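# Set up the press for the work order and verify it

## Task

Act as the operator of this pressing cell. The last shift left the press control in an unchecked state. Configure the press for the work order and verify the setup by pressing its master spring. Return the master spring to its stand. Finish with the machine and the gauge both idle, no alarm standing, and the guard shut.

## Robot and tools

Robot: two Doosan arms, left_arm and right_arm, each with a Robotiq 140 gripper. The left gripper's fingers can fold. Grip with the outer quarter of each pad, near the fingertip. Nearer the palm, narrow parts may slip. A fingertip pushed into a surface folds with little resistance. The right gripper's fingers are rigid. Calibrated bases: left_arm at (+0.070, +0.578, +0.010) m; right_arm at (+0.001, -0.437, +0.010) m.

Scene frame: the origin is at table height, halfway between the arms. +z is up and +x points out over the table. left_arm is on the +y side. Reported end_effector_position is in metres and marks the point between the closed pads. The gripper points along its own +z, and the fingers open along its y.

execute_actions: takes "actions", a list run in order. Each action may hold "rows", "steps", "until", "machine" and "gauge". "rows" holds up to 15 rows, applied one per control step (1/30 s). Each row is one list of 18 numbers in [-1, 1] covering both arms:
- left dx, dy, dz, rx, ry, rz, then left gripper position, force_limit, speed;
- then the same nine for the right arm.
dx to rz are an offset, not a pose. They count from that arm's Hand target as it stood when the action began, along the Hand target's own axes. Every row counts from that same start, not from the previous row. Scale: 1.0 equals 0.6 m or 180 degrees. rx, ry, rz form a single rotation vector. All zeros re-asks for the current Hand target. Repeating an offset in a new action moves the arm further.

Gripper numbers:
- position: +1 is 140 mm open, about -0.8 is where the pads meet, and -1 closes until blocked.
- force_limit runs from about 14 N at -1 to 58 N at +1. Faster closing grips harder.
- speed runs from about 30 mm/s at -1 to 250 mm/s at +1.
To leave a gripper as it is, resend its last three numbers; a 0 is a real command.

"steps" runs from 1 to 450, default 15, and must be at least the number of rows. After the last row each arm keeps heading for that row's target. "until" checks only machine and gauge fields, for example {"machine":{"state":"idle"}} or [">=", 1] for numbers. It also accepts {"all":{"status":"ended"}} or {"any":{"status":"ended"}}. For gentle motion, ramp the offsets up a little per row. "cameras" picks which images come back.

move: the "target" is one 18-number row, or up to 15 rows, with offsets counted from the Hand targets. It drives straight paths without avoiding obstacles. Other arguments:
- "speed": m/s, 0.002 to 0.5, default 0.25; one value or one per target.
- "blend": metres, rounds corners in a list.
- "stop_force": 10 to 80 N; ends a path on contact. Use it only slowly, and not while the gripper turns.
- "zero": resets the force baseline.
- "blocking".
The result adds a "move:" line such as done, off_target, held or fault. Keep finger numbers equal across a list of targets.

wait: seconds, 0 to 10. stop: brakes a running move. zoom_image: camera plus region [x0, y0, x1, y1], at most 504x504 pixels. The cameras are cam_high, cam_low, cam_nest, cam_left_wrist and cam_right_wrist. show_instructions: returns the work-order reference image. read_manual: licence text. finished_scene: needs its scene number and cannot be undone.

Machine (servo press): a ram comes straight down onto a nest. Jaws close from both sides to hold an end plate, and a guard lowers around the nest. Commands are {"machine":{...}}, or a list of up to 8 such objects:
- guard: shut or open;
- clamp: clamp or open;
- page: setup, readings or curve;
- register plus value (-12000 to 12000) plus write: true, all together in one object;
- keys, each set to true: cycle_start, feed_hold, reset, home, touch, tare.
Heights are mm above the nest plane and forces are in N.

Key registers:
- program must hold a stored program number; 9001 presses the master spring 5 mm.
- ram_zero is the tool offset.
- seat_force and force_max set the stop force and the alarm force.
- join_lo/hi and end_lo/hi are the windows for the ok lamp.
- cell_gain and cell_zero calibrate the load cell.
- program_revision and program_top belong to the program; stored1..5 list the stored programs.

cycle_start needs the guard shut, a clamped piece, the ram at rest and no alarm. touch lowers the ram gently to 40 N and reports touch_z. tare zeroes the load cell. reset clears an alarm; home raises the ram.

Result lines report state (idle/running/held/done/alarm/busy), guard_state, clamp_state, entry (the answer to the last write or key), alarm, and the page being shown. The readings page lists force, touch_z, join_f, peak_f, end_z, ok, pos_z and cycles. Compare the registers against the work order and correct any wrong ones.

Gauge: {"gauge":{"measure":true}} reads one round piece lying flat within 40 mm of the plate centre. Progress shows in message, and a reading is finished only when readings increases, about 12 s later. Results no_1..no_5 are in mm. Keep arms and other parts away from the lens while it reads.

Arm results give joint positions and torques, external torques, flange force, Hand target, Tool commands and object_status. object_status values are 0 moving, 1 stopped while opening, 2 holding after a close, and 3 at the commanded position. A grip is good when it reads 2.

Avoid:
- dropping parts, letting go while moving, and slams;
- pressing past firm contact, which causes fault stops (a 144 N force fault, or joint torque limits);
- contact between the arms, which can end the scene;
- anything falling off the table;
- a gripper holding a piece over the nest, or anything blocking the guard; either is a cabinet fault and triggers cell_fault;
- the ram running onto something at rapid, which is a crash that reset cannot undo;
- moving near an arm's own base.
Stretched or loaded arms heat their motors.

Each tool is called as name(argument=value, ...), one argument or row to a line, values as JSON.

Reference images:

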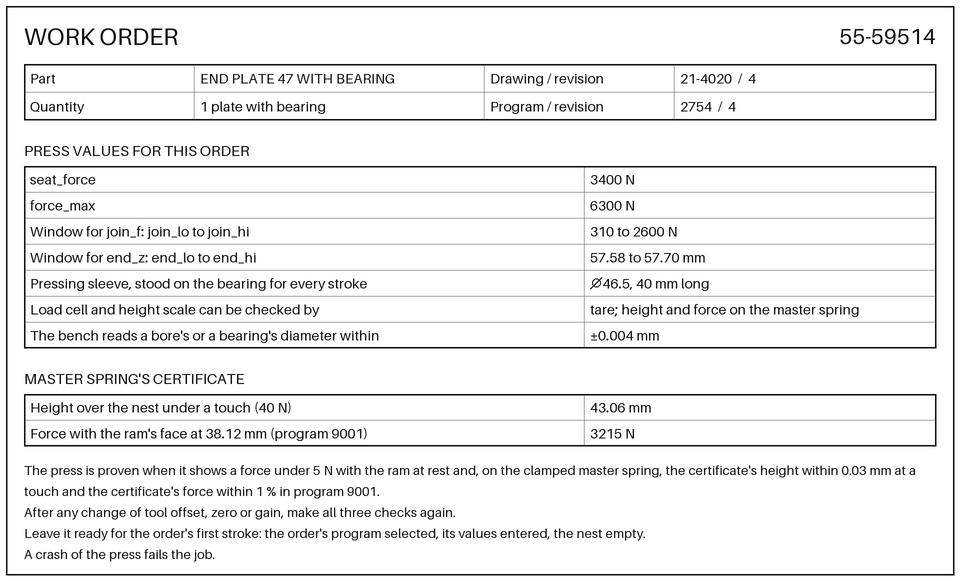

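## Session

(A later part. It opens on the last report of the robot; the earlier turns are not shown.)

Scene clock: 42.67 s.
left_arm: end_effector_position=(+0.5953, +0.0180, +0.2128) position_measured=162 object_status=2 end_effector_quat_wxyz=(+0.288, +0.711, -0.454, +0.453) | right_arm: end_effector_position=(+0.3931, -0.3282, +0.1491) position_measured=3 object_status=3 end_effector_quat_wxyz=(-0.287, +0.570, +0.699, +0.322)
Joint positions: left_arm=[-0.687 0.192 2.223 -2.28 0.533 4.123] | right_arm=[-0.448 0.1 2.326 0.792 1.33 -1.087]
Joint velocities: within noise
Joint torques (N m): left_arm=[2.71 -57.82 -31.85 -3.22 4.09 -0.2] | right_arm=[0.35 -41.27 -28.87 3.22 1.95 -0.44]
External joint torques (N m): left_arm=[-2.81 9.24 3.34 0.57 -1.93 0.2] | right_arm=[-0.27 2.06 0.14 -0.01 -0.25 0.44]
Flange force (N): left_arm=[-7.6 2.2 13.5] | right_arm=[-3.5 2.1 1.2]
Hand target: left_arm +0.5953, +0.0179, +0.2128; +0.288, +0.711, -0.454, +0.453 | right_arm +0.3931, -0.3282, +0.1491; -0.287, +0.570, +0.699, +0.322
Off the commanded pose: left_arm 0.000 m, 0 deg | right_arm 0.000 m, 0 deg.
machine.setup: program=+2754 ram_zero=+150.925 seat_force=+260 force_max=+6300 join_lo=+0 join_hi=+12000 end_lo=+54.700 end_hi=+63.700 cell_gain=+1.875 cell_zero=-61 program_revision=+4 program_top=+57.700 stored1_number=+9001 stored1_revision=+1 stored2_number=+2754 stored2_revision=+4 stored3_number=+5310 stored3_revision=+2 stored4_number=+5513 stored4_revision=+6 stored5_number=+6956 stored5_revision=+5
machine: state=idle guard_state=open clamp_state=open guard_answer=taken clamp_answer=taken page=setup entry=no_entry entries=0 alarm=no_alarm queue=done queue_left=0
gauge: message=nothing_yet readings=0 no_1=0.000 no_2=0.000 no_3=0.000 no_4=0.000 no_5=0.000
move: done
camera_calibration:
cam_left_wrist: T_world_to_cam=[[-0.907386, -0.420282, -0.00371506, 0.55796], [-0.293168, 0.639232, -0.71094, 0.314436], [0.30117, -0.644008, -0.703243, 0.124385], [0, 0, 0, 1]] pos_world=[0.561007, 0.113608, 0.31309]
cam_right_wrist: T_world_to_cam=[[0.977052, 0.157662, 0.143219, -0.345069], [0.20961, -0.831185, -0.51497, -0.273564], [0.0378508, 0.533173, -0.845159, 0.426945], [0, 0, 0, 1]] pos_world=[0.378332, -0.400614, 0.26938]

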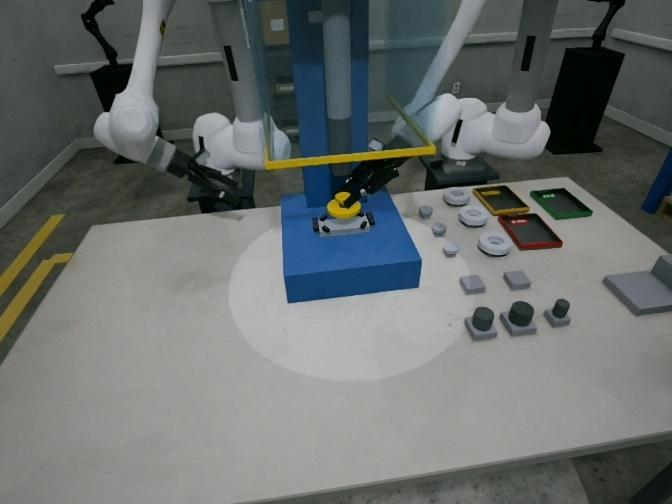

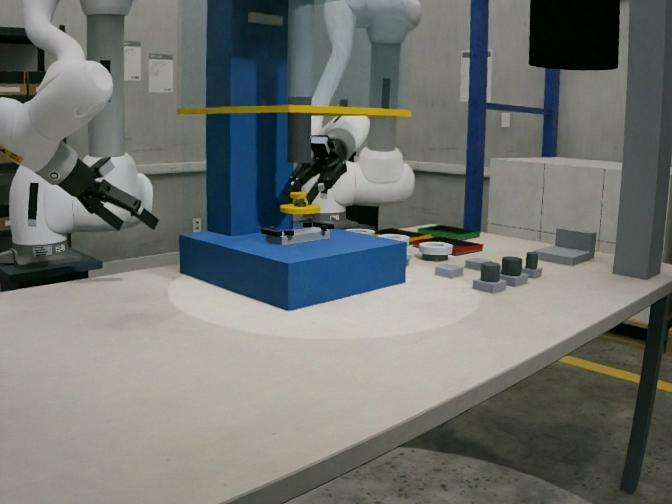

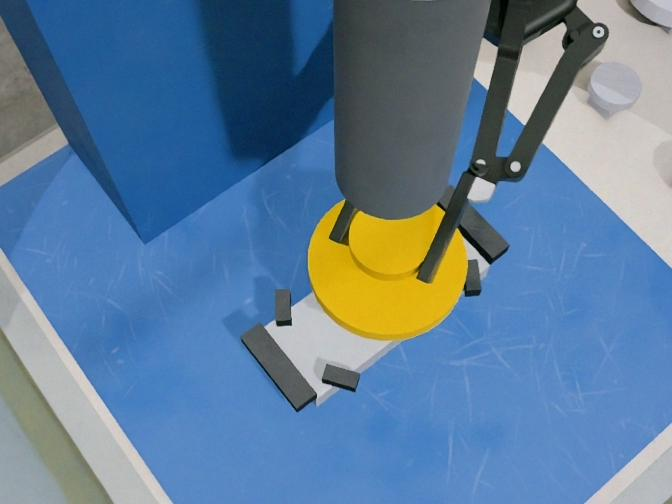

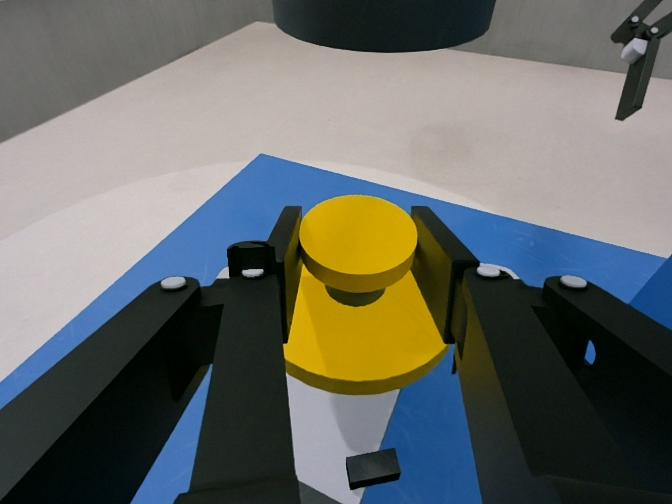

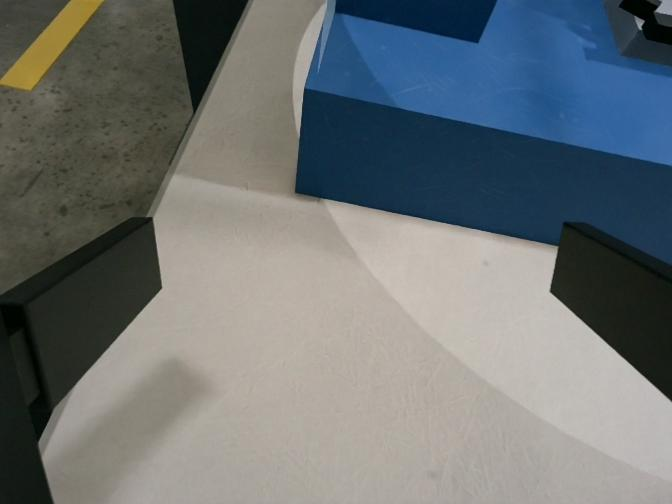

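move(
  target=[-0.0906,0,0.0423,0,0,0,-1,0.3,-1,0,0,0,0,0,0,1,1,1],
  speed=0.01,
  stop_force=15,
)

Scene clock: 50.53 s.
left_arm: end_effector_position=(+0.5954, +0.0178, +0.1625) position_measured=162 object_status=2 end_effector_quat_wxyz=(+0.288, +0.711, -0.454, +0.453) | right_arm: end_effector_position=(+0.3931, -0.3282, +0.1491) position_measured=3 object_status=3 end_effector_quat_wxyz=(-0.287, +0.570, +0.699, +0.322)
Joint positions: left_arm=[-0.686 0.273 2.253 -2.405 0.612 4.272] | right_arm=[-0.448 0.1 2.326 0.792 1.33 -1.087]
Joint velocities: within noise
Joint torques (N m): left_arm=[2.36 -45.85 -19.28 -1.85 -1.12 -0.16] | right_arm=[0.51 -41.01 -28.91 3.21 1.98 -0.47]
External joint torques (N m): left_arm=[-2.16 -7.53 -5.52 -0.68 3.46 0.16] | right_arm=[-0.62 2.05 0.18 0.02 -0.28 0.48]
Flange force (N): left_arm=[7.7 4.1 -2.8] | right_arm=[-3.8 1.7 0.8]
Hand target: left_arm +0.5954, +0.0178, +0.1625; +0.288, +0.711, -0.454, +0.453 (not the last commanded pose) | right_arm +0.3931, -0.3282, +0.1491; -0.287, +0.570, +0.699, +0.322
Off the commanded pose: left_arm 0.010 m, 0 deg | right_arm 0.000 m, 0 deg.
machine.setup: program=+2754 ram_zero=+150.925 seat_force=+260 force_max=+6300 join_lo=+0 join_hi=+12000 end_lo=+54.700 end_hi=+63.700 cell_gain=+1.875 cell_zero=-61 program_revision=+4 program_top=+57.700 stored1_number=+9001 stored1_revision=+1 stored2_number=+2754 stored2_revision=+4 stored3_number=+5310 stored3_revision=+2 stored4_number=+5513 stored4_revision=+6 stored5_number=+6956 stored5_revision=+5
machine: state=idle guard_state=open clamp_state=open guard_answer=taken clamp_answer=taken page=setup entry=no_entry entries=0 alarm=no_alarm queue=done queue_left=0
gauge: message=nothing_yet readings=0 no_1=0.000 no_2=0.000 no_3=0.000 no_4=0.000 no_5=0.000
move: contact (left_arm)
camera_calibration:
cam_left_wrist: T_world_to_cam=[[-0.907417, -0.420216, -0.0037052, 0.557869], [-0.29294, 0.638849, -0.711377, 0.278707], [0.301299, -0.64443, -0.702801, 0.0887468], [0, 0, 0, 1]] pos_world=[0.561125, 0.113565, 0.262704]
cam_right_wrist: T_world_to_cam=[[0.977052, 0.157662, 0.14322, -0.345069], [0.20961, -0.831185, -0.51497, -0.273564], [0.037851, 0.533173, -0.845159, 0.426945], [0, 0, 0, 1]] pos_world=[0.378332, -0.400614, 0.26938]

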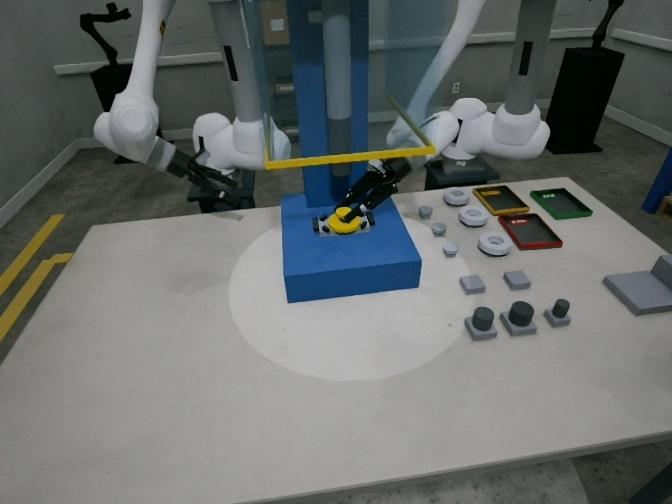

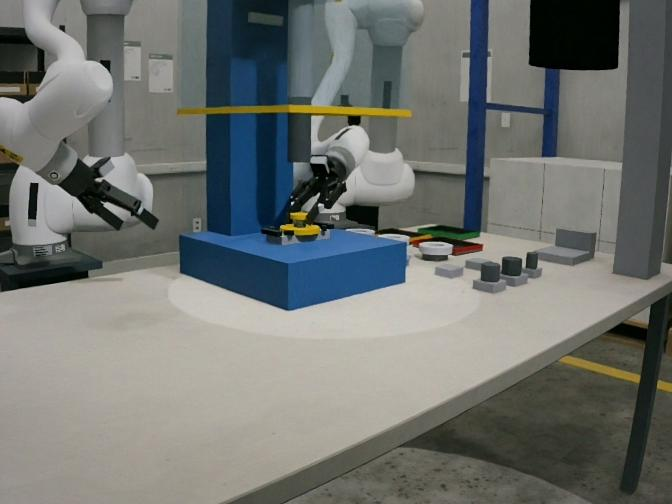

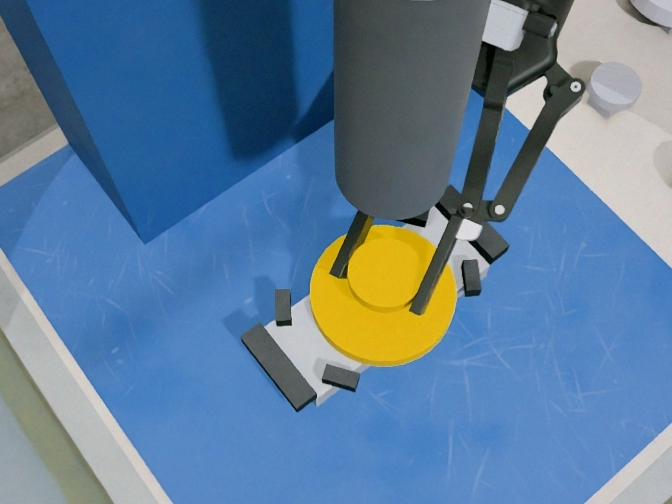

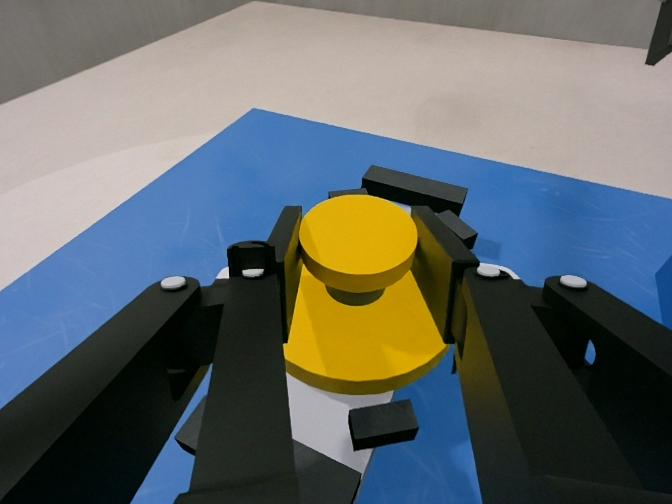

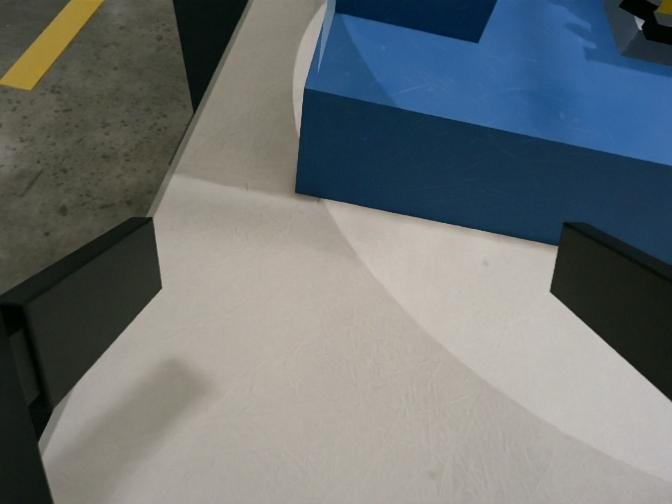

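execute_actions(
  actions=[
    {"rows":[[0,0,0,0,0,0,0.3,0.3,-1,0,0,0,0,0,0,1,1,1]],"steps":75},
  ],
  cameras=["cam_nest","cam_left_wrist"],
)

Scene clock: 53.53 s.
left_arm: end_effector_position=(+0.5954, +0.0178, +0.1625) position_measured=91 object_status=3 end_effector_quat_wxyz=(+0.288, +0.711, -0.454, +0.453) | right_arm: end_effector_position=(+0.3931, -0.3282, +0.1491) position_measured=3 object_status=3 end_effector_quat_wxyz=(-0.287, +0.570, +0.699, +0.322)
Joint positions: left_arm=[-0.686 0.273 2.253 -2.405 0.612 4.272] | right_arm=[-0.448 0.1 2.326 0.792 1.33 -1.087]
Joint velocities: within noise
Joint torques (N m): left_arm=[2.41 -56.23 -23.88 -2.4 2.38 -0.22] | right_arm=[0.33 -41.04 -28.77 3.2 1.96 -0.45]
External joint torques (N m): left_arm=[-2.46 2.95 -0.73 -0.11 -0.06 0.22] | right_arm=[-0.45 1.89 0.04 0.02 -0.26 0.46]
Flange force (N): left_arm=[-2.1 2.9 8.2] | right_arm=[-3.3 1.9 0.8]
Hand target: left_arm +0.5954, +0.0178, +0.1625; +0.288, +0.711, -0.454, +0.453 | right_arm +0.3931, -0.3282, +0.1491; -0.287, +0.570, +0.699, +0.322
Off the commanded pose: left_arm 0.000 m, 0 deg | right_arm 0.000 m, 0 deg.
machine.setup: program=+2754 ram_zero=+150.925 seat_force=+260 force_max=+6300 join_lo=+0 join_hi=+12000 end_lo=+54.700 end_hi=+63.700 cell_gain=+1.875 cell_zero=-61 program_revision=+4 program_top=+57.700 stored1_number=+9001 stored1_revision=+1 stored2_number=+2754 stored2_revision=+4 stored3_number=+5310 stored3_revision=+2 stored4_number=+5513 stored4_revision=+6 stored5_number=+6956 stored5_revision=+5
machine: state=idle guard_state=open clamp_state=open guard_answer=taken clamp_answer=taken page=setup entry=no_entry entries=0 alarm=no_alarm queue=done queue_left=0
gauge: message=nothing_yet readings=0 no_1=0.000 no_2=0.000 no_3=0.000 no_4=0.000 no_5=0.000
camera_calibration:
cam_left_wrist: T_world_to_cam=[[-0.907423, -0.420201, -0.00370491, 0.557863], [-0.292928, 0.63885, -0.711381, 0.278706], [0.30129, -0.644439, -0.702797, 0.08875], [0, 0, 0, 1]] pos_world=[0.561119, 0.113557, 0.262706]
Images, in order (width x height): cam_nest 672x504, cam_left_wrist 672x504.

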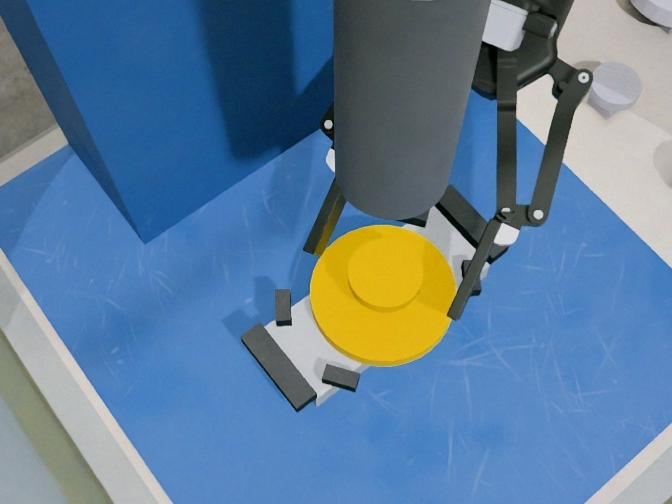

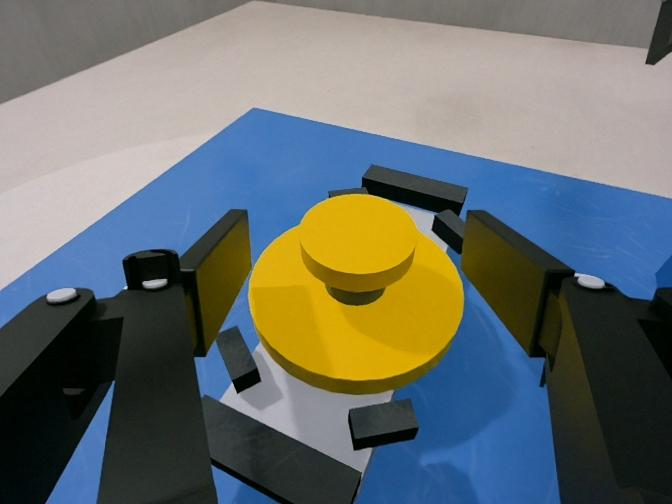

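move(
  target=[
    [0,0,-0.167,0,0,0,0.3,0.3,-1,0,0,0,0,0,0,1,1,1],
    [-0.048,-0.192,-0.41,0,0,0,0.3,0.3,-1,0,0,0,0,0,0,1,1,1],
  ],
  blend=0.03,
  speed=0.2,
  cameras=[],
)

execute_actions(
  actions=[
    {"machine":[{"clamp":"clamp","page":"readings"},{"tare":true},{"guard":"shut"}],"steps":240,"until":{"machine":{"queue":"done","guard_state":"shut"}}},
  ],
  cameras=["cam_nest","cam_high"],
)

Scene clock: 55.90 s.
left_arm: end_effector_position=(+0.6005, +0.2795, +0.2407) position_measured=91 object_status=3 end_effector_quat_wxyz=(+0.288, +0.711, -0.454, +0.453) | right_arm: end_effector_position=(+0.3931, -0.3282, +0.1491) position_measured=3 object_status=3 end_effector_quat_wxyz=(-0.287, +0.570, +0.699, +0.322)
Joint positions: left_arm=[-0.14 0.022 2.35 -1.656 0.861 3.842] | right_arm=[-0.448 0.1 2.326 0.792 1.33 -1.087]
Joint velocities: within noise
Joint torques (N m): left_arm=[2.15 -33.34 -27.4 -1.71 1.67 -0.21] | right_arm=[0.35 -41.17 -28.9 3.23 1.98 -0.42]
External joint torques (N m): left_arm=[-2.04 2.71 -0.89 -0.05 -0.02 0.21] | right_arm=[-0.27 2.08 0.14 -0.01 -0.28 0.43]
Flange force (N): left_arm=[-1.0 -2.2 8.3] | right_arm=[-3.6 2.1 1.3]
Hand target: left_arm +0.6006, +0.2796, +0.2406; +0.288, +0.711, -0.454, +0.453 | right_arm +0.3931, -0.3282, +0.1491; -0.287, +0.570, +0.699, +0.322
Off the commanded pose: left_arm 0.000 m, 0 deg | right_arm 0.000 m, 0 deg.
machine.setup: program=+2754 ram_zero=+150.925 seat_force=+260 force_max=+6300 join_lo=+0 join_hi=+12000 end_lo=+54.700 end_hi=+63.700 cell_gain=+1.875 cell_zero=-61 program_revision=+4 program_top=+57.700 stored1_number=+9001 stored1_revision=+1 stored2_number=+2754 stored2_revision=+4 stored3_number=+5310 stored3_revision=+2 stored4_number=+5513 stored4_revision=+6 stored5_number=+6956 stored5_revision=+5
machine: state=idle guard_state=open clamp_state=open guard_answer=taken clamp_answer=taken page=setup entry=no_entry entries=0 alarm=no_alarm queue=done queue_left=0
gauge: message=nothing_yet readings=0 no_1=0.000 no_2=0.000 no_3=0.000 no_4=0.000 no_5=0.000
move: done
No camera images: "cameras" was empty.

Scene clock: 60.30 s.
left_arm: end_effector_position=(+0.6006, +0.2796, +0.2406) position_measured=91 object_status=3 end_effector_quat_wxyz=(+0.288, +0.711, -0.454, +0.453) | right_arm: end_effector_position=(+0.3931, -0.3282, +0.1491) position_measured=3 object_status=3 end_effector_quat_wxyz=(-0.287, +0.570, +0.699, +0.322)
Joint positions: left_arm=[-0.14 0.022 2.349 -1.656 0.861 3.842] | right_arm=[-0.448 0.1 2.326 0.792 1.33 -1.087]
Joint velocities: within noise
Joint torques (N m): left_arm=[2.22 -33.97 -27.16 -1.61 1.62 -0.21] | right_arm=[0.01 -41.2 -28.84 3.19 1.96 -0.45]
External joint torques (N m): left_arm=[-2.16 3.41 -1.06 -0.14 0.02 0.21] | right_arm=[-0.05 2.23 0.11 0.03 -0.26 0.46]
Flange force (N): left_arm=[-1.7 -3.1 9.7] | right_arm=[-3.5 2.7 1.7]
Hand target: left_arm +0.6006, +0.2796, +0.2406; +0.288, +0.711, -0.454, +0.453 | right_arm +0.3931, -0.3282, +0.1491; -0.287, +0.570, +0.699, +0.322
Tool commands: left_gripper/position=+0.3 left_gripper/force_limit=+0.3 left_gripper/speed=-1.0 right_gripper/position=+1.0 right_gripper/force_limit=+1.0 right_gripper/speed=+1.0
Off the commanded pose: left_arm 0.000 m, 0 deg | right_arm 0.000 m, 0 deg.
machine.readings: force=+0 touch_z=+0.000 join_f=+0 peak_f=+0 end_z=+0.000 ok=+0 pos_z=+169.075 cycles=+0
machine: state=idle guard_state=shut clamp_state=clamped guard_answer=taken clamp_answer=taken page=readings entry=taken entries=1 alarm=no_alarm queue=done queue_left=0
gauge: message=nothing_yet readings=0 no_1=0.000 no_2=0.000 no_3=0.000 no_4=0.000 no_5=0.000
Images, in order (width x height): cam_high 672x504, cam_nest 672x504.

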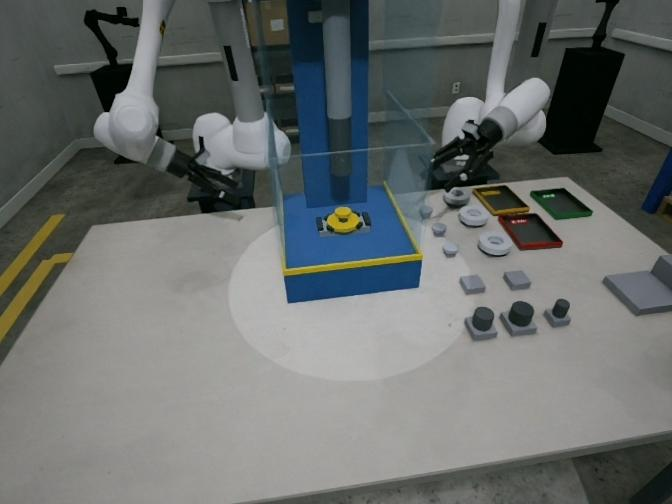

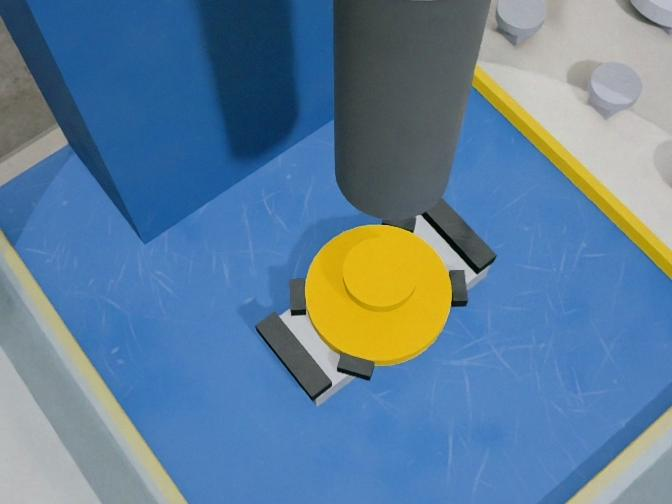

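execute_actions(
  actions=[
    {"machine":[{"touch":true,"page":"readings"},{"page":"setup"}],"steps":15},
    {"steps":450,"until":{"machine":{"queue":["!=","running"],"state":["!=","busy"]}}},
    {"machine":{"page":"readings"},"steps":5},
  ],
  cameras=[],
)

Scene clock: 72.40 s.
left_arm: end_effector_position=(+0.6006, +0.2796, +0.2406) position_measured=91 object_status=3 end_effector_quat_wxyz=(+0.288, +0.711, -0.454, +0.453) | right_arm: end_effector_position=(+0.3931, -0.3282, +0.1491) position_measured=3 object_status=3 end_effector_quat_wxyz=(-0.287, +0.570, +0.699, +0.322)
Joint positions: left_arm=[-0.14 0.022 2.35 -1.656 0.861 3.842] | right_arm=[-0.448 0.1 2.326 0.792 1.33 -1.087]
Joint velocities: within noise
Joint torques (N m): left_arm=[2.29 -33.68 -27.28 -1.58 1.66 -0.2] | right_arm=[0.48 -41.11 -28.9 3.2 1.96 -0.5]
External joint torques (N m): left_arm=[-2.32 3.14 -1.01 -0.18 -0.01 0.2] | right_arm=[-0.55 2.14 0.13 0.02 -0.26 0.5]
External joint torques at the end of the 1st action: left_arm=[-2.4 2.81 -1.03 -0.19 0.01 0.23] | right_arm=[-0.41 2.52 0.17 -0.03 -0.26 0.48]
External joint torques at the end of the 2nd action: left_arm=[-2.49 3.49 -1.06 -0.12 -0.01 0.21] | right_arm=[-0.02 1.34 0.01 0.02 -0.25 0.47]
Flange force (N): left_arm=[-1.3 -2.4 9.7] | right_arm=[-3.8 1.9 0.9]
Flange force at the end of the 1st action (N): left_arm=[-0.9 -1.9 9.5] | right_arm=[-4.4 2.4 1.3]
Flange force at the end of the 2nd action (N): left_arm=[-1.4 -2.8 10.4] | right_arm=[-1.8 1.9 1.1]
Hand target: left_arm +0.6006, +0.2796, +0.2406; +0.288, +0.711, -0.454, +0.453 | right_arm +0.3931, -0.3282, +0.1491; -0.287, +0.570, +0.699, +0.322
Tool commands: left_gripper/position=+0.3 left_gripper/force_limit=+0.3 left_gripper/speed=-1.0 right_gripper/position=+1.0 right_gripper/force_limit=+1.0 right_gripper/speed=+1.0
Off the commanded pose: left_arm 0.000 m, 0 deg | right_arm 0.000 m, 0 deg.
machine.readings: force=+0 touch_z=+44.546 join_f=+0 peak_f=+0 end_z=+0.000 ok=+0 pos_z=+169.075 cycles=+0
machine: state=idle guard_state=shut clamp_state=clamped guard_answer=taken clamp_answer=taken page=readings entry=taken entries=2 alarm=no_alarm queue=done queue_left=0
gauge: message=nothing_yet readings=0 no_1=0.000 no_2=0.000 no_3=0.000 no_4=0.000 no_5=0.000
No camera images: "cameras" was empty.

execute_actions(
  actions=[
    {"machine":[{"register":"ram_zero","value":152.411,"write":true},{"tare":true},{"touch":true},{"register":"program","value":9001,"write":true},{"page":"setup"}],"steps":450,"until":{"machine":{"queue":["!=","running"]}}},
    {"machine":{"page":"readings"},"steps":3},
  ],
  cameras=[],
)

execute_actions(
  actions=[
    {"machine":{"page":"setup"},"steps":3},
  ],
  cameras=[],
)

Scene clock: 85.23 s.
left_arm: end_effector_position=(+0.6006, +0.2796, +0.2406) position_measured=91 object_status=3 end_effector_quat_wxyz=(+0.288, +0.711, -0.454, +0.453) | right_arm: end_effector_position=(+0.3931, -0.3282, +0.1491) position_measured=3 object_status=3 end_effector_quat_wxyz=(-0.287, +0.570, +0.699, +0.322)
Joint positions: left_arm=[-0.14 0.022 2.35 -1.656 0.861 3.842] | right_arm=[-0.448 0.1 2.326 0.792 1.33 -1.087]
Joint velocities: within noise
Joint torques (N m): left_arm=[2.51 -33.82 -27.23 -1.66 1.62 -0.16] | right_arm=[0.42 -40.88 -28.88 3.19 1.98 -0.48]
External joint torques (N m): left_arm=[-2.54 3.31 -0.91 -0.09 0.03 0.16] | right_arm=[-0.43 1.9 0.13 0.04 -0.28 0.49]
External joint torques at the end of the 1st action: left_arm=[-1.96 3.16 -0.95 -0.17 -0.03 0.21] | right_arm=[-0.22 1.82 0.16 -0.03 -0.28 0.46]
Flange force (N): left_arm=[-1.2 -2.3 10.0] | right_arm=[-3.3 1.8 1.0]
Flange force at the end of the 1st action (N): left_arm=[-1.7 -2.8 9.1] | right_arm=[-3.0 1.9 1.2]
Hand target: left_arm +0.6006, +0.2796, +0.2406; +0.288, +0.711, -0.454, +0.453 | right_arm +0.3931, -0.3282, +0.1491; -0.287, +0.570, +0.699, +0.322
Tool commands: left_gripper/position=+0.3 left_gripper/force_limit=+0.3 left_gripper/speed=-1.0 right_gripper/position=+1.0 right_gripper/force_limit=+1.0 right_gripper/speed=+1.0
Off the commanded pose: left_arm 0.000 m, 0 deg | right_arm 0.000 m, 0 deg.
machine.readings: force=+0 touch_z=+43.069 join_f=+0 peak_f=+0 end_z=+0.000 ok=+0 pos_z=+167.589 cycles=+0
machine: state=idle guard_state=shut clamp_state=clamped guard_answer=taken clamp_answer=taken page=readings entry=taken entries=6 alarm=no_alarm queue=done queue_left=0
gauge: message=nothing_yet readings=0 no_1=0.000 no_2=0.000 no_3=0.000 no_4=0.000 no_5=0.000
No camera images: "cameras" was empty.

Scene clock: 85.53 s.
left_arm: end_effector_position=(+0.6006, +0.2796, +0.2406) position_measured=91 object_status=3 end_effector_quat_wxyz=(+0.288, +0.711, -0.454, +0.453) | right_arm: end_effector_position=(+0.3931, -0.3282, +0.1491) position_measured=3 object_status=3 end_effector_quat_wxyz=(-0.287, +0.570, +0.699, +0.322)
Joint positions: left_arm=[-0.14 0.022 2.35 -1.656 0.861 3.842] | right_arm=[-0.448 0.1 2.326 0.792 1.33 -1.087]
Joint velocities: within noise
Joint torques (N m): left_arm=[2.41 -33.7 -27.15 -1.65 1.66 -0.21] | right_arm=[0.33 -41.05 -28.82 3.21 1.98 -0.47]
External joint torques (N m): left_arm=[-2.41 3.17 -1.02 -0.1 -0.01 0.21] | right_arm=[-0.26 2.1 0.1 0 -0.28 0.47]
Flange force (N): left_arm=[-1.1 -2.4 9.8] | right_arm=[-3.5 2.3 1.3]
Hand target: left_arm +0.6006, +0.2796, +0.2406; +0.288, +0.711, -0.454, +0.453 | right_arm +0.3931, -0.3282, +0.1491; -0.287, +0.570, +0.699, +0.322
Tool commands: left_gripper/position=+0.3 left_gripper/force_limit=+0.3 left_gripper/speed=-1.0 right_gripper/position=+1.0 right_gripper/force_limit=+1.0 right_gripper/speed=+1.0
Off the commanded pose: left_arm 0.000 m, 0 deg | right_arm 0.000 m, 0 deg.
machine.setup: program=+9001 ram_zero=+152.411 seat_force=+260 force_max=+6300 join_lo=+0 join_hi=+12000 end_lo=+54.700 end_hi=+63.700 cell_gain=+1.875 cell_zero=-61 program_revision=+1 program_top=+38.120 stored1_number=+9001 stored1_revision=+1 stored2_number=+2754 stored2_revision=+4 stored3_number=+5310 stored3_revision=+2 stored4_number=+5513 stored4_revision=+6 stored5_number=+6956 stored5_revision=+5
machine: state=idle guard_state=shut clamp_state=clamped guard_answer=taken clamp_answer=taken page=setup entry=taken entries=6 alarm=no_alarm queue=done queue_left=0
gauge: message=nothing_yet readings=0 no_1=0.000 no_2=0.000 no_3=0.000 no_4=0.000 no_5=0.000
No camera images: "cameras" was empty.

execute_actions(
  actions=[
    {"machine":[{"cycle_start":true},{"page":"curve"}],"steps":450,"until":{"machine":{"queue":["!=","running"]}}},
    {"machine":{"page":"readings"},"steps":3},
  ],
  cameras=[],
)

execute_actions(
  actions=[
    {"machine":{"page":"curve"},"steps":3},
  ],
  cameras=[],
)

Scene clock: 90.53 s.
left_arm: end_effector_position=(+0.6006, +0.2796, +0.2406) position_measured=91 object_status=3 end_effector_quat_wxyz=(+0.288, +0.711, -0.454, +0.453) | right_arm: end_effector_position=(+0.3931, -0.3282, +0.1491) position_measured=3 object_status=3 end_effector_quat_wxyz=(-0.287, +0.570, +0.699, +0.322)
Joint positions: left_arm=[-0.14 0.022 2.35 -1.656 0.861 3.842] | right_arm=[-0.448 0.1 2.326 0.792 1.33 -1.087]
Joint velocities: within noise
Joint torques (N m): left_arm=[2.25 -33.15 -27.47 -1.63 1.7 -0.18] | right_arm=[0.29 -41.28 -28.82 3.22 1.99 -0.44]
External joint torques (N m): left_arm=[-2.21 2.6 -0.71 -0.12 -0.05 0.18] | right_arm=[-0.29 2.43 0.18 -0.02 -0.29 0.44]
External joint torques at the end of the 1st action: left_arm=[-2.22 3.09 -1.18 -0.14 0.04 0.14] | right_arm=[-0.24 2.07 0.18 0.03 -0.23 0.46]
Flange force (N): left_arm=[-0.9 -1.4 8.6] | right_arm=[-4.2 2.4 1.5]
Flange force at the end of the 1st action (N): left_arm=[-0.9 -2.8 9.3] | right_arm=[-3.4 2.1 1.3]
Hand target: left_arm +0.6006, +0.2796, +0.2406; +0.288, +0.711, -0.454, +0.453 | right_arm +0.3931, -0.3282, +0.1491; -0.287, +0.570, +0.699, +0.322
Tool commands: left_gripper/position=+0.3 left_gripper/force_limit=+0.3 left_gripper/speed=-1.0 right_gripper/position=+1.0 right_gripper/force_limit=+1.0 right_gripper/speed=+1.0
Off the commanded pose: left_arm 0.000 m, 0 deg | right_arm 0.000 m, 0 deg.
machine.readings: force=+0 touch_z=+43.069 join_f=+5273 peak_f=+5616 end_z=+38.118 ok=+0 pos_z=+167.589 cycles=+1
machine: state=done guard_state=shut clamp_state=clamped guard_answer=taken clamp_answer=taken page=readings entry=taken entries=7 alarm=no_alarm queue=done queue_left=0
gauge: message=nothing_yet readings=0 no_1=0.000 no_2=0.000 no_3=0.000 no_4=0.000 no_5=0.000
No camera images: "cameras" was empty.

Scene clock: 90.83 s.
left_arm: end_effector_position=(+0.6006, +0.2796, +0.2406) position_measured=91 object_status=3 end_effector_quat_wxyz=(+0.288, +0.711, -0.454, +0.453) | right_arm: end_effector_position=(+0.3931, -0.3282, +0.1491) position_measured=3 object_status=3 end_effector_quat_wxyz=(-0.287, +0.570, +0.699, +0.322)
Joint positions: left_arm=[-0.14 0.022 2.35 -1.656 0.861 3.842] | right_arm=[-0.448 0.1 2.326 0.792 1.33 -1.087]
Joint velocities: within noise
Joint torques (N m): left_arm=[2.56 -33.49 -27.42 -1.59 1.68 -0.17] | right_arm=[0.26 -41.03 -28.98 3.23 1.97 -0.5]
External joint torques (N m): left_arm=[-2.5 2.93 -0.85 -0.17 -0.04 0.17] | right_arm=[-0.22 2.04 0.3 -0.02 -0.27 0.51]
Flange force (N): left_arm=[-0.9 -1.6 9.7] | right_arm=[-3.3 2.0 1.5]
Hand target: left_arm +0.6006, +0.2796, +0.2406; +0.288, +0.711, -0.454, +0.453 | right_arm +0.3931, -0.3282, +0.1491; -0.287, +0.570, +0.699, +0.322
Tool commands: left_gripper/position=+0.3 left_gripper/force_limit=+0.3 left_gripper/speed=-1.0 right_gripper/position=+1.0 right_gripper/force_limit=+1.0 right_gripper/speed=+1.0
Off the commanded pose: left_arm 0.000 m, 0 deg | right_arm 0.000 m, 0 deg.
machine.curve: curve1_z=+44.120 curve1_f=+2 curve2_z=+43.263 curve2_f=+0 curve3_z=+42.406 curve3_f=+807 curve4_z=+41.549 curve4_f=+1744 curve5_z=+40.691 curve5_f=+2723 curve6_z=+39.834 curve6_f=+3679 curve7_z=+38.977 curve7_f=+4647 curve8_z=+38.120 curve8_f=+5614
machine: state=done guard_state=shut clamp_state=clamped guard_answer=taken clamp_answer=taken page=curve entry=taken entries=7 alarm=no_alarm queue=done queue_left=0
gauge: message=nothing_yet readings=0 no_1=0.000 no_2=0.000 no_3=0.000 no_4=0.000 no_5=0.000
No camera images: "cameras" was empty.

execute_actions(
  actions=[
    {"machine":[{"register":"ram_zero","value":152.389,"write":true},{"register":"cell_gain","value":1.069,"write":true},{"tare":true},{"touch":true},{"cycle_start":true},{"page":"curve"}],"steps":450,"until":{"machine":{"queue":["!=","running"]}}},
    {"steps":450,"until":{"machine":{"queue":["!=","running"]}}},
    {"machine":{"page":"readings"},"steps":3},
  ],
  cameras=[],
)

execute_actions(
  actions=[
    {"machine":{"page":"curve"},"steps":3},
  ],
  cameras=[],
)

Scene clock: 108.17 s.
left_arm: end_effector_position=(+0.6006, +0.2796, +0.2406) position_measured=91 object_status=3 end_effector_quat_wxyz=(+0.288, +0.711, -0.454, +0.453) | right_arm: end_effector_position=(+0.3931, -0.3282, +0.1491) position_measured=3 object_status=3 end_effector_quat_wxyz=(-0.287, +0.570, +0.699, +0.322)
Joint positions: left_arm=[-0.14 0.022 2.35 -1.656 0.861 3.842] | right_arm=[-0.448 0.1 2.326 0.792 1.33 -1.087]
Joint velocities: within noise
Joint torques (N m): left_arm=[2.29 -33.56 -27.12 -1.57 1.68 -0.17] | right_arm=[0.2 -41.17 -28.84 3.21 1.95 -0.46]
External joint torques (N m): left_arm=[-2.2 2.99 -1.11 -0.18 -0.03 0.17] | right_arm=[-0.07 1.83 0.05 0.01 -0.24 0.46]
External joint torques at the end of the 1st action: left_arm=[-2.76 3.24 -0.91 -0.15 -0.02 0.22] | right_arm=[-0.28 1.87 0.25 -0.01 -0.27 0.43]
External joint torques at the end of the 2nd action: left_arm=[-2.39 3.1 -0.89 -0.14 -0.03 0.2] | right_arm=[-0.03 2.04 0.25 0 -0.29 0.47]
Flange force (N): left_arm=[-1.0 -2.5 9.3] | right_arm=[-2.8 2.3 1.3]
Flange force at the end of the 1st action (N): left_arm=[-1.1 -1.8 10.6] | right_arm=[-3.2 1.7 1.3]
Flange force at the end of the 2nd action (N): left_arm=[-1.2 -2.1 9.7] | right_arm=[-3.1 2.3 1.8]
Hand target: left_arm +0.6006, +0.2796, +0.2406; +0.288, +0.711, -0.454, +0.453 | right_arm +0.3931, -0.3282, +0.1491; -0.287, +0.570, +0.699, +0.322
Tool commands: left_gripper/position=+0.3 left_gripper/force_limit=+0.3 left_gripper/speed=-1.0 right_gripper/position=+1.0 right_gripper/force_limit=+1.0 right_gripper/speed=+1.0
Off the commanded pose: left_arm 0.000 m, 0 deg | right_arm 0.000 m, 0 deg.
machine.readings: force=+0 touch_z=+43.060 join_f=+3020 peak_f=+3218 end_z=+38.118 ok=+0 pos_z=+167.611 cycles=+2
machine: state=done guard_state=shut clamp_state=clamped guard_answer=taken clamp_answer=taken page=readings entry=taken entries=12 alarm=no_alarm queue=done queue_left=0
gauge: message=nothing_yet readings=0 no_1=0.000 no_2=0.000 no_3=0.000 no_4=0.000 no_5=0.000
No camera images: "cameras" was empty.

Scene clock: 108.47 s.
left_arm: end_effector_position=(+0.6006, +0.2796, +0.2406) position_measured=91 object_status=3 end_effector_quat_wxyz=(+0.288, +0.711, -0.454, +0.453) | right_arm: end_effector_position=(+0.3931, -0.3282, +0.1491) position_measured=3 object_status=3 end_effector_quat_wxyz=(-0.287, +0.570, +0.699, +0.322)
Joint positions: left_arm=[-0.14 0.022 2.35 -1.656 0.861 3.842] | right_arm=[-0.448 0.1 2.326 0.792 1.33 -1.087]
Joint velocities: within noise
Joint torques (N m): left_arm=[2.44 -33.6 -27.34 -1.64 1.64 -0.25] | right_arm=[0.32 -41.04 -28.87 3.2 1.98 -0.47]
External joint torques (N m): left_arm=[-2.45 3.06 -0.95 -0.12 0.02 0.25] | right_arm=[-0.25 2.28 0.29 0 -0.28 0.48]
Flange force (N): left_arm=[-1.2 -2.1 9.8] | right_arm=[-3.8 2.2 1.6]
Hand target: left_arm +0.6006, +0.2796, +0.2406; +0.288, +0.711, -0.454, +0.453 | right_arm +0.3931, -0.3282, +0.1491; -0.287, +0.570, +0.699, +0.322
Tool commands: left_gripper/position=+0.3 left_gripper/force_limit=+0.3 left_gripper/speed=-1.0 right_gripper/position=+1.0 right_gripper/force_limit=+1.0 right_gripper/speed=+1.0
Off the commanded pose: left_arm 0.000 m, 0 deg | right_arm 0.000 m, 0 deg.
machine.curve: curve1_z=+44.120 curve1_f=+2 curve2_z=+43.263 curve2_f=+0 curve3_z=+42.406 curve3_f=+477 curve4_z=+41.549 curve4_f=+1013 curve5_z=+40.691 curve5_f=+1555 curve6_z=+39.834 curve6_f=+2115 curve7_z=+38.977 curve7_f=+2665 curve8_z=+38.120 curve8_f=+3217
machine: state=done guard_state=shut clamp_state=clamped guard_answer=taken clamp_answer=taken page=curve entry=taken entries=12 alarm=no_alarm queue=done queue_left=0
gauge: message=nothing_yet readings=0 no_1=0.000 no_2=0.000 no_3=0.000 no_4=0.000 no_5=0.000
No camera images: "cameras" was empty.

execute_actions(
  actions=[
    {"machine":[{"guard":"open"},{"register":"program","value":2754,"write":true},{"register":"seat_force","value":3400,"write":true},{"register":"force_max","value":6300,"write":true},{"register":"join_lo","value":310,"write":true},{"register":"join_hi","value":2600,"write":true},{"register":"end_lo","value":57.58,"write":true},{"register":"end_hi","value":57.70,"write":true}],"steps":300,"until":{"machine":{"queue":["!=","running"],"guard_state":"open"}}},
    {"machine":{"page":"setup"},"steps":3},
  ],
  cameras=[],
)

move(
  target=[
    [0.05,0.1965,0.2445,0,0,0,0.3,0.3,-1,0,0,0,0,0,0,1,1,1],
    [0.05,0.1965,0.4112,0,0,0,0.3,0.3,-1,0,0,0,0,0,0,1,1,1],
  ],
  speed=[0.2,0.06],
  blend=0.02,
  cameras=["cam_nest","cam_left_wrist"],
)

Scene clock: 113.17 s.
left_arm: end_effector_position=(+0.6006, +0.2796, +0.2406) position_measured=91 object_status=3 end_effector_quat_wxyz=(+0.288, +0.711, -0.454, +0.453) | right_arm: end_effector_position=(+0.3931, -0.3282, +0.1491) position_measured=3 object_status=3 end_effector_quat_wxyz=(-0.287, +0.570, +0.699, +0.322)
Joint positions: left_arm=[-0.14 0.022 2.35 -1.656 0.861 3.842] | right_arm=[-0.448 0.1 2.326 0.792 1.33 -1.087]
Joint velocities: within noise
Joint torques (N m): left_arm=[2.48 -33.85 -27.04 -1.53 1.67 -0.25] | right_arm=[-0.02 -41.33 -28.91 3.21 1.99 -0.44]
External joint torques (N m): left_arm=[-2.39 3.26 -1.18 -0.22 -0.02 0.25] | right_arm=[0.03 2.05 0.13 0.02 -0.29 0.44]
External joint torques at the end of the 1st action: left_arm=[-2.2 3.09 -0.94 -0.21 0.05 0.22] | right_arm=[-0.28 2.54 0.23 0.03 -0.29 0.46]
Flange force (N): left_arm=[-1.3 -2.7 10.3] | right_arm=[-3.1 2.5 1.8]
Flange force at the end of the 1st action (N): left_arm=[-1.6 -2.4 9.5] | right_arm=[-4.3 2.5 1.7]
Hand target: left_arm +0.6006, +0.2796, +0.2406; +0.288, +0.711, -0.454, +0.453 | right_arm +0.3931, -0.3282, +0.1491; -0.287, +0.570, +0.699, +0.322
Tool commands: left_gripper/position=+0.3 left_gripper/force_limit=+0.3 left_gripper/speed=-1.0 right_gripper/position=+1.0 right_gripper/force_limit=+1.0 right_gripper/speed=+1.0
Off the commanded pose: left_arm 0.000 m, 0 deg | right_arm 0.000 m, 0 deg.
machine.setup: program=+2754 ram_zero=+152.389 seat_force=+3400 force_max=+6300 join_lo=+310 join_hi=+2600 end_lo=+57.580 end_hi=+57.700 cell_gain=+1.069 cell_zero=-61 program_revision=+4 program_top=+57.700 stored1_number=+9001 stored1_revision=+1 stored2_number=+2754 stored2_revision=+4 stored3_number=+5310 stored3_revision=+2 stored4_number=+5513 stored4_revision=+6 stored5_number=+6956 stored5_revision=+5
machine: state=done guard_state=open clamp_state=clamped guard_answer=taken clamp_answer=taken page=setup entry=taken entries=19 alarm=no_alarm queue=done queue_left=0
gauge: message=nothing_yet readings=0 no_1=0.000 no_2=0.000 no_3=0.000 no_4=0.000 no_5=0.000
No camera images: "cameras" was empty.

Scene clock: 116.10 s.
left_arm: end_effector_position=(+0.5934, +0.0157, +0.1633) position_measured=91 object_status=3 end_effector_quat_wxyz=(+0.288, +0.711, -0.454, +0.453) | right_arm: end_effector_position=(+0.3931, -0.3282, +0.1491) position_measured=3 object_status=3 end_effector_quat_wxyz=(-0.287, +0.570, +0.699, +0.322)
Joint positions: left_arm=[-0.692 0.271 2.254 -2.412 0.609 4.274] | right_arm=[-0.448 0.1 2.326 0.792 1.33 -1.087]
Joint velocities: within noise
Joint torques (N m): left_arm=[2.65 -57.04 -23.84 -2.41 2.29 -0.14] | right_arm=[0.38 -41.2 -28.92 3.21 1.98 -0.46]
External joint torques (N m): left_arm=[-2.67 3.83 -0.95 -0.12 0.03 0.13] | right_arm=[-0.37 2.12 0.22 0 -0.28 0.46]
Flange force (N): left_arm=[-2.7 2.4 10.0] | right_arm=[-3.7 2.0 1.2]
Hand target: left_arm +0.5934, +0.0156, +0.1633; +0.288, +0.711, -0.454, +0.453 | right_arm +0.3931, -0.3282, +0.1491; -0.287, +0.570, +0.699, +0.322
Off the commanded pose: left_arm 0.000 m, 0 deg | right_arm 0.000 m, 0 deg.
machine.setup: program=+2754 ram_zero=+152.389 seat_force=+3400 force_max=+6300 join_lo=+310 join_hi=+2600 end_lo=+57.580 end_hi=+57.700 cell_gain=+1.069 cell_zero=-61 program_revision=+4 program_top=+57.700 stored1_number=+9001 stored1_revision=+1 stored2_number=+2754 stored2_revision=+4 stored3_number=+5310 stored3_revision=+2 stored4_number=+5513 stored4_revision=+6 stored5_number=+6956 stored5_revision=+5
machine: state=done guard_state=open clamp_state=clamped guard_answer=taken clamp_answer=taken page=setup entry=taken entries=19 alarm=no_alarm queue=done queue_left=0
gauge: message=nothing_yet readings=0 no_1=0.000 no_2=0.000 no_3=0.000 no_4=0.000 no_5=0.000
move: done
camera_calibration:
cam_left_wrist: T_world_to_cam=[[-0.90742, -0.420207, -0.00372177, 0.555172], [-0.292911, 0.638829, -0.711407, 0.280098], [0.301316, -0.644455, -0.70277, 0.0884861], [0, 0, 0, 1]] pos_world=[0.559156, 0.111378, 0.263515]
Images, in order (width x height): cam_nest 672x504, cam_left_wrist 672x504.

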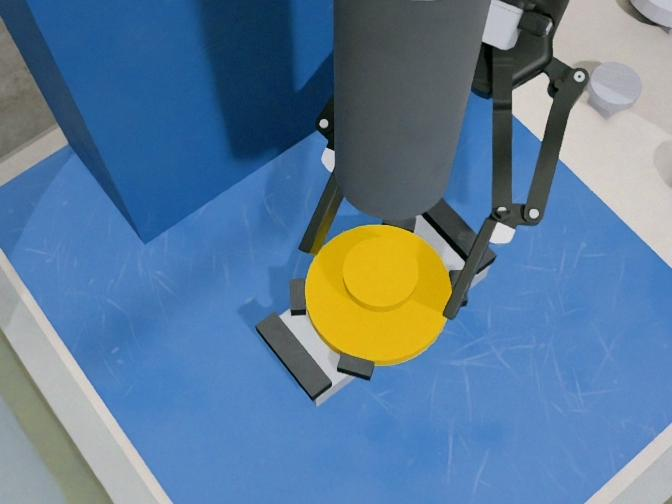

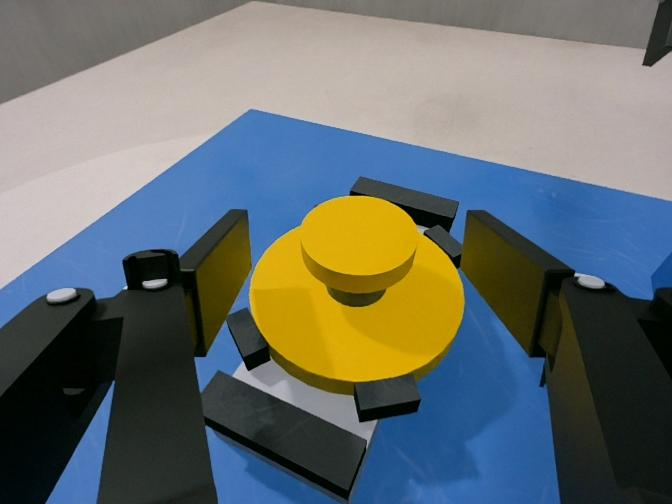

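execute_actions(
  actions=[
    {"machine":{"clamp":"open"},"steps":75,"until":{"machine":{"clamp_state":"open"}}},
    {"rows":[[0,0,0,0,0,0,-1,0.3,-1,0,0,0,0,0,0,1,1,1]],"steps":80},
  ],
  cameras=["cam_nest"],
)

Scene clock: 120.40 s.
left_arm: end_effector_position=(+0.5934, +0.0156, +0.1633) position_measured=162 object_status=2 end_effector_quat_wxyz=(+0.288, +0.711, -0.454, +0.453) | right_arm: end_effector_position=(+0.3931, -0.3282, +0.1491) position_measured=3 object_status=3 end_effector_quat_wxyz=(-0.287, +0.570, +0.699, +0.322)
Joint positions: left_arm=[-0.692 0.271 2.254 -2.412 0.609 4.274] | right_arm=[-0.448 0.1 2.326 0.792 1.33 -1.087]
Joint velocities: within noise
Joint torques (N m): left_arm=[0.64 -51.81 -23.91 -2.1 1.47 -0.11] | right_arm=[0.24 -41.33 -28.85 3.21 1.99 -0.45]
External joint torques (N m): left_arm=[-0.59 -1.44 -0.89 -0.43 0.87 0.11] | right_arm=[-0.35 2.58 0.21 0 -0.3 0.46]
External joint torques at the end of the 1st action: left_arm=[-2.59 3.24 -0.79 -0.16 -0.01 0.19] | right_arm=[-0.08 2.2 0.26 0.02 -0.27 0.51]
Flange force (N): left_arm=[0.3 2.2 0.0] | right_arm=[-4.5 2.5 1.6]
Flange force at the end of the 1st action (N): left_arm=[-2.4 3.0 8.9] | right_arm=[-3.4 2.4 1.8]
Hand target: left_arm +0.5934, +0.0156, +0.1633; +0.288, +0.711, -0.454, +0.453 | right_arm +0.3931, -0.3282, +0.1491; -0.287, +0.570, +0.699, +0.322
Off the commanded pose: left_arm 0.000 m, 0 deg | right_arm 0.000 m, 0 deg.
machine.setup: program=+2754 ram_zero=+152.389 seat_force=+3400 force_max=+6300 join_lo=+310 join_hi=+2600 end_lo=+57.580 end_hi=+57.700 cell_gain=+1.069 cell_zero=-61 program_revision=+4 program_top=+57.700 stored1_number=+9001 stored1_revision=+1 stored2_number=+2754 stored2_revision=+4 stored3_number=+5310 stored3_revision=+2 stored4_number=+5513 stored4_revision=+6 stored5_number=+6956 stored5_revision=+5
machine: state=idle guard_state=open clamp_state=open guard_answer=taken clamp_answer=taken page=setup entry=taken entries=19 alarm=no_alarm queue=done queue_left=0
gauge: message=nothing_yet readings=0 no_1=0.000 no_2=0.000 no_3=0.000 no_4=0.000 no_5=0.000
Images, in order (width x height): cam_nest 672x504.

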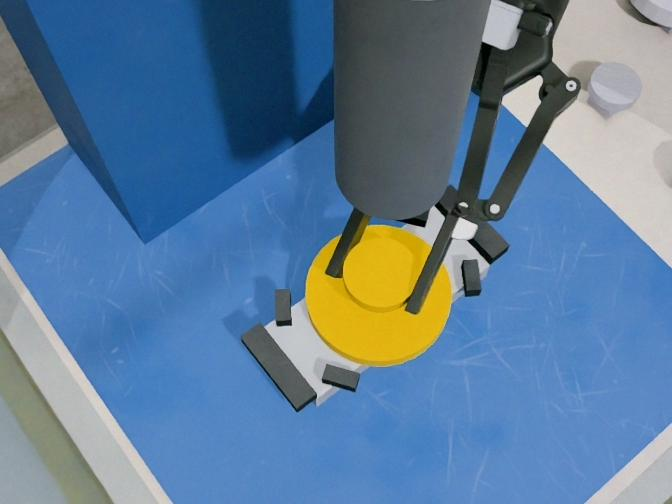

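move(
  target=[
    [0.0755,0,-0.0353,0,0,0,-1,0.3,-1,0,0,0,0,0,0,1,1,1],
    [-0.003,-0.0095,-0.301,0,0,0,-1,0.3,-1,0,0,0,0,0,0,1,1,1],
    [-0.148,-0.6315,-0.5235,0.1762,0,-0.0823,-1,0.3,-1,0,0,0,0,0,0,1,1,1],
    [-0.345,-0.6315,-0.4315,0.1762,0,-0.0823,-1,0.3,-1,0,0,0,0,0,0,1,1,1],
  ],
  speed=[0.12,0.2,0.22,0.15],
  blend=[0.015,0.03,0.02,0],
  cameras=["cam_left_wrist","cam_high"],
)

Scene clock: 125.30 s.
left_arm: end_effector_position=(+0.8011, +0.4676, +0.0857) position_measured=162 object_status=2 end_effector_quat_wxyz=(+0.139, +0.814, -0.219, +0.519) | right_arm: end_effector_position=(+0.3931, -0.3282, +0.1491) position_measured=3 object_status=3 end_effector_quat_wxyz=(-0.287, +0.570, +0.699, +0.322)
Joint positions: left_arm=[0.021 0.396 2.318 -2.427 0.785 4.409] | right_arm=[-0.448 0.1 2.326 0.792 1.33 -1.087]
Joint velocities: within noise
Joint torques (N m): left_arm=[1.96 -67.72 -20.59 -2.31 4.82 -0.21] | right_arm=[0.18 -41.09 -28.96 3.22 1.97 -0.42]
External joint torques (N m): left_arm=[-2 9.43 3.28 0.4 -2.36 0.21] | right_arm=[-0.33 2.18 0.18 0 -0.28 0.43]
Flange force (N): left_arm=[-11.6 1.7 11.9] | right_arm=[-3.8 2.1 1.3]
Hand target: left_arm +0.8011, +0.4676, +0.0856; +0.139, +0.814, -0.219, +0.519 | right_arm +0.3931, -0.3282, +0.1491; -0.287, +0.570, +0.699, +0.322
Off the commanded pose: left_arm 0.000 m, 0 deg | right_arm 0.000 m, 0 deg.
machine.setup: program=+2754 ram_zero=+152.389 seat_force=+3400 force_max=+6300 join_lo=+310 join_hi=+2600 end_lo=+57.580 end_hi=+57.700 cell_gain=+1.069 cell_zero=-61 program_revision=+4 program_top=+57.700 stored1_number=+9001 stored1_revision=+1 stored2_number=+2754 stored2_revision=+4 stored3_number=+5310 stored3_revision=+2 stored4_number=+5513 stored4_revision=+6 stored5_number=+6956 stored5_revision=+5
machine: state=idle guard_state=open clamp_state=open guard_answer=taken clamp_answer=taken page=setup entry=taken entries=19 alarm=no_alarm queue=done queue_left=0
gauge: message=nothing_yet readings=0 no_1=0.000 no_2=0.000 no_3=0.000 no_4=0.000 no_5=0.000
move: done
camera_calibration:
cam_left_wrist: T_world_to_cam=[[-0.502202, -0.864744, -0.00334625, 0.816508], [-0.606105, 0.354752, -0.71189, 0.380801], [0.61679, -0.355484, -0.702283, -0.125271], [0, 0, 0, 1]] pos_world=[0.718123, 0.526448, 0.185845]
Images, in order (width x height): cam_high 672x504, cam_left_wrist 672x504.

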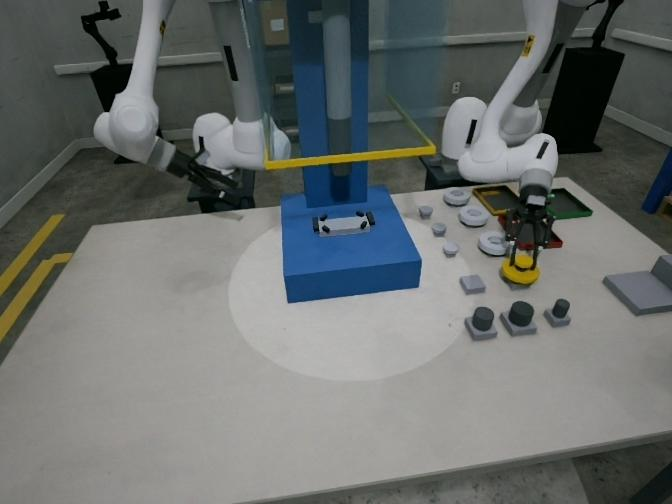

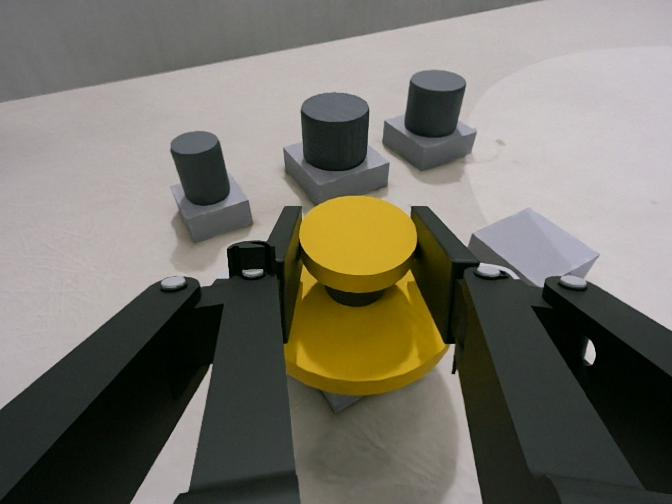

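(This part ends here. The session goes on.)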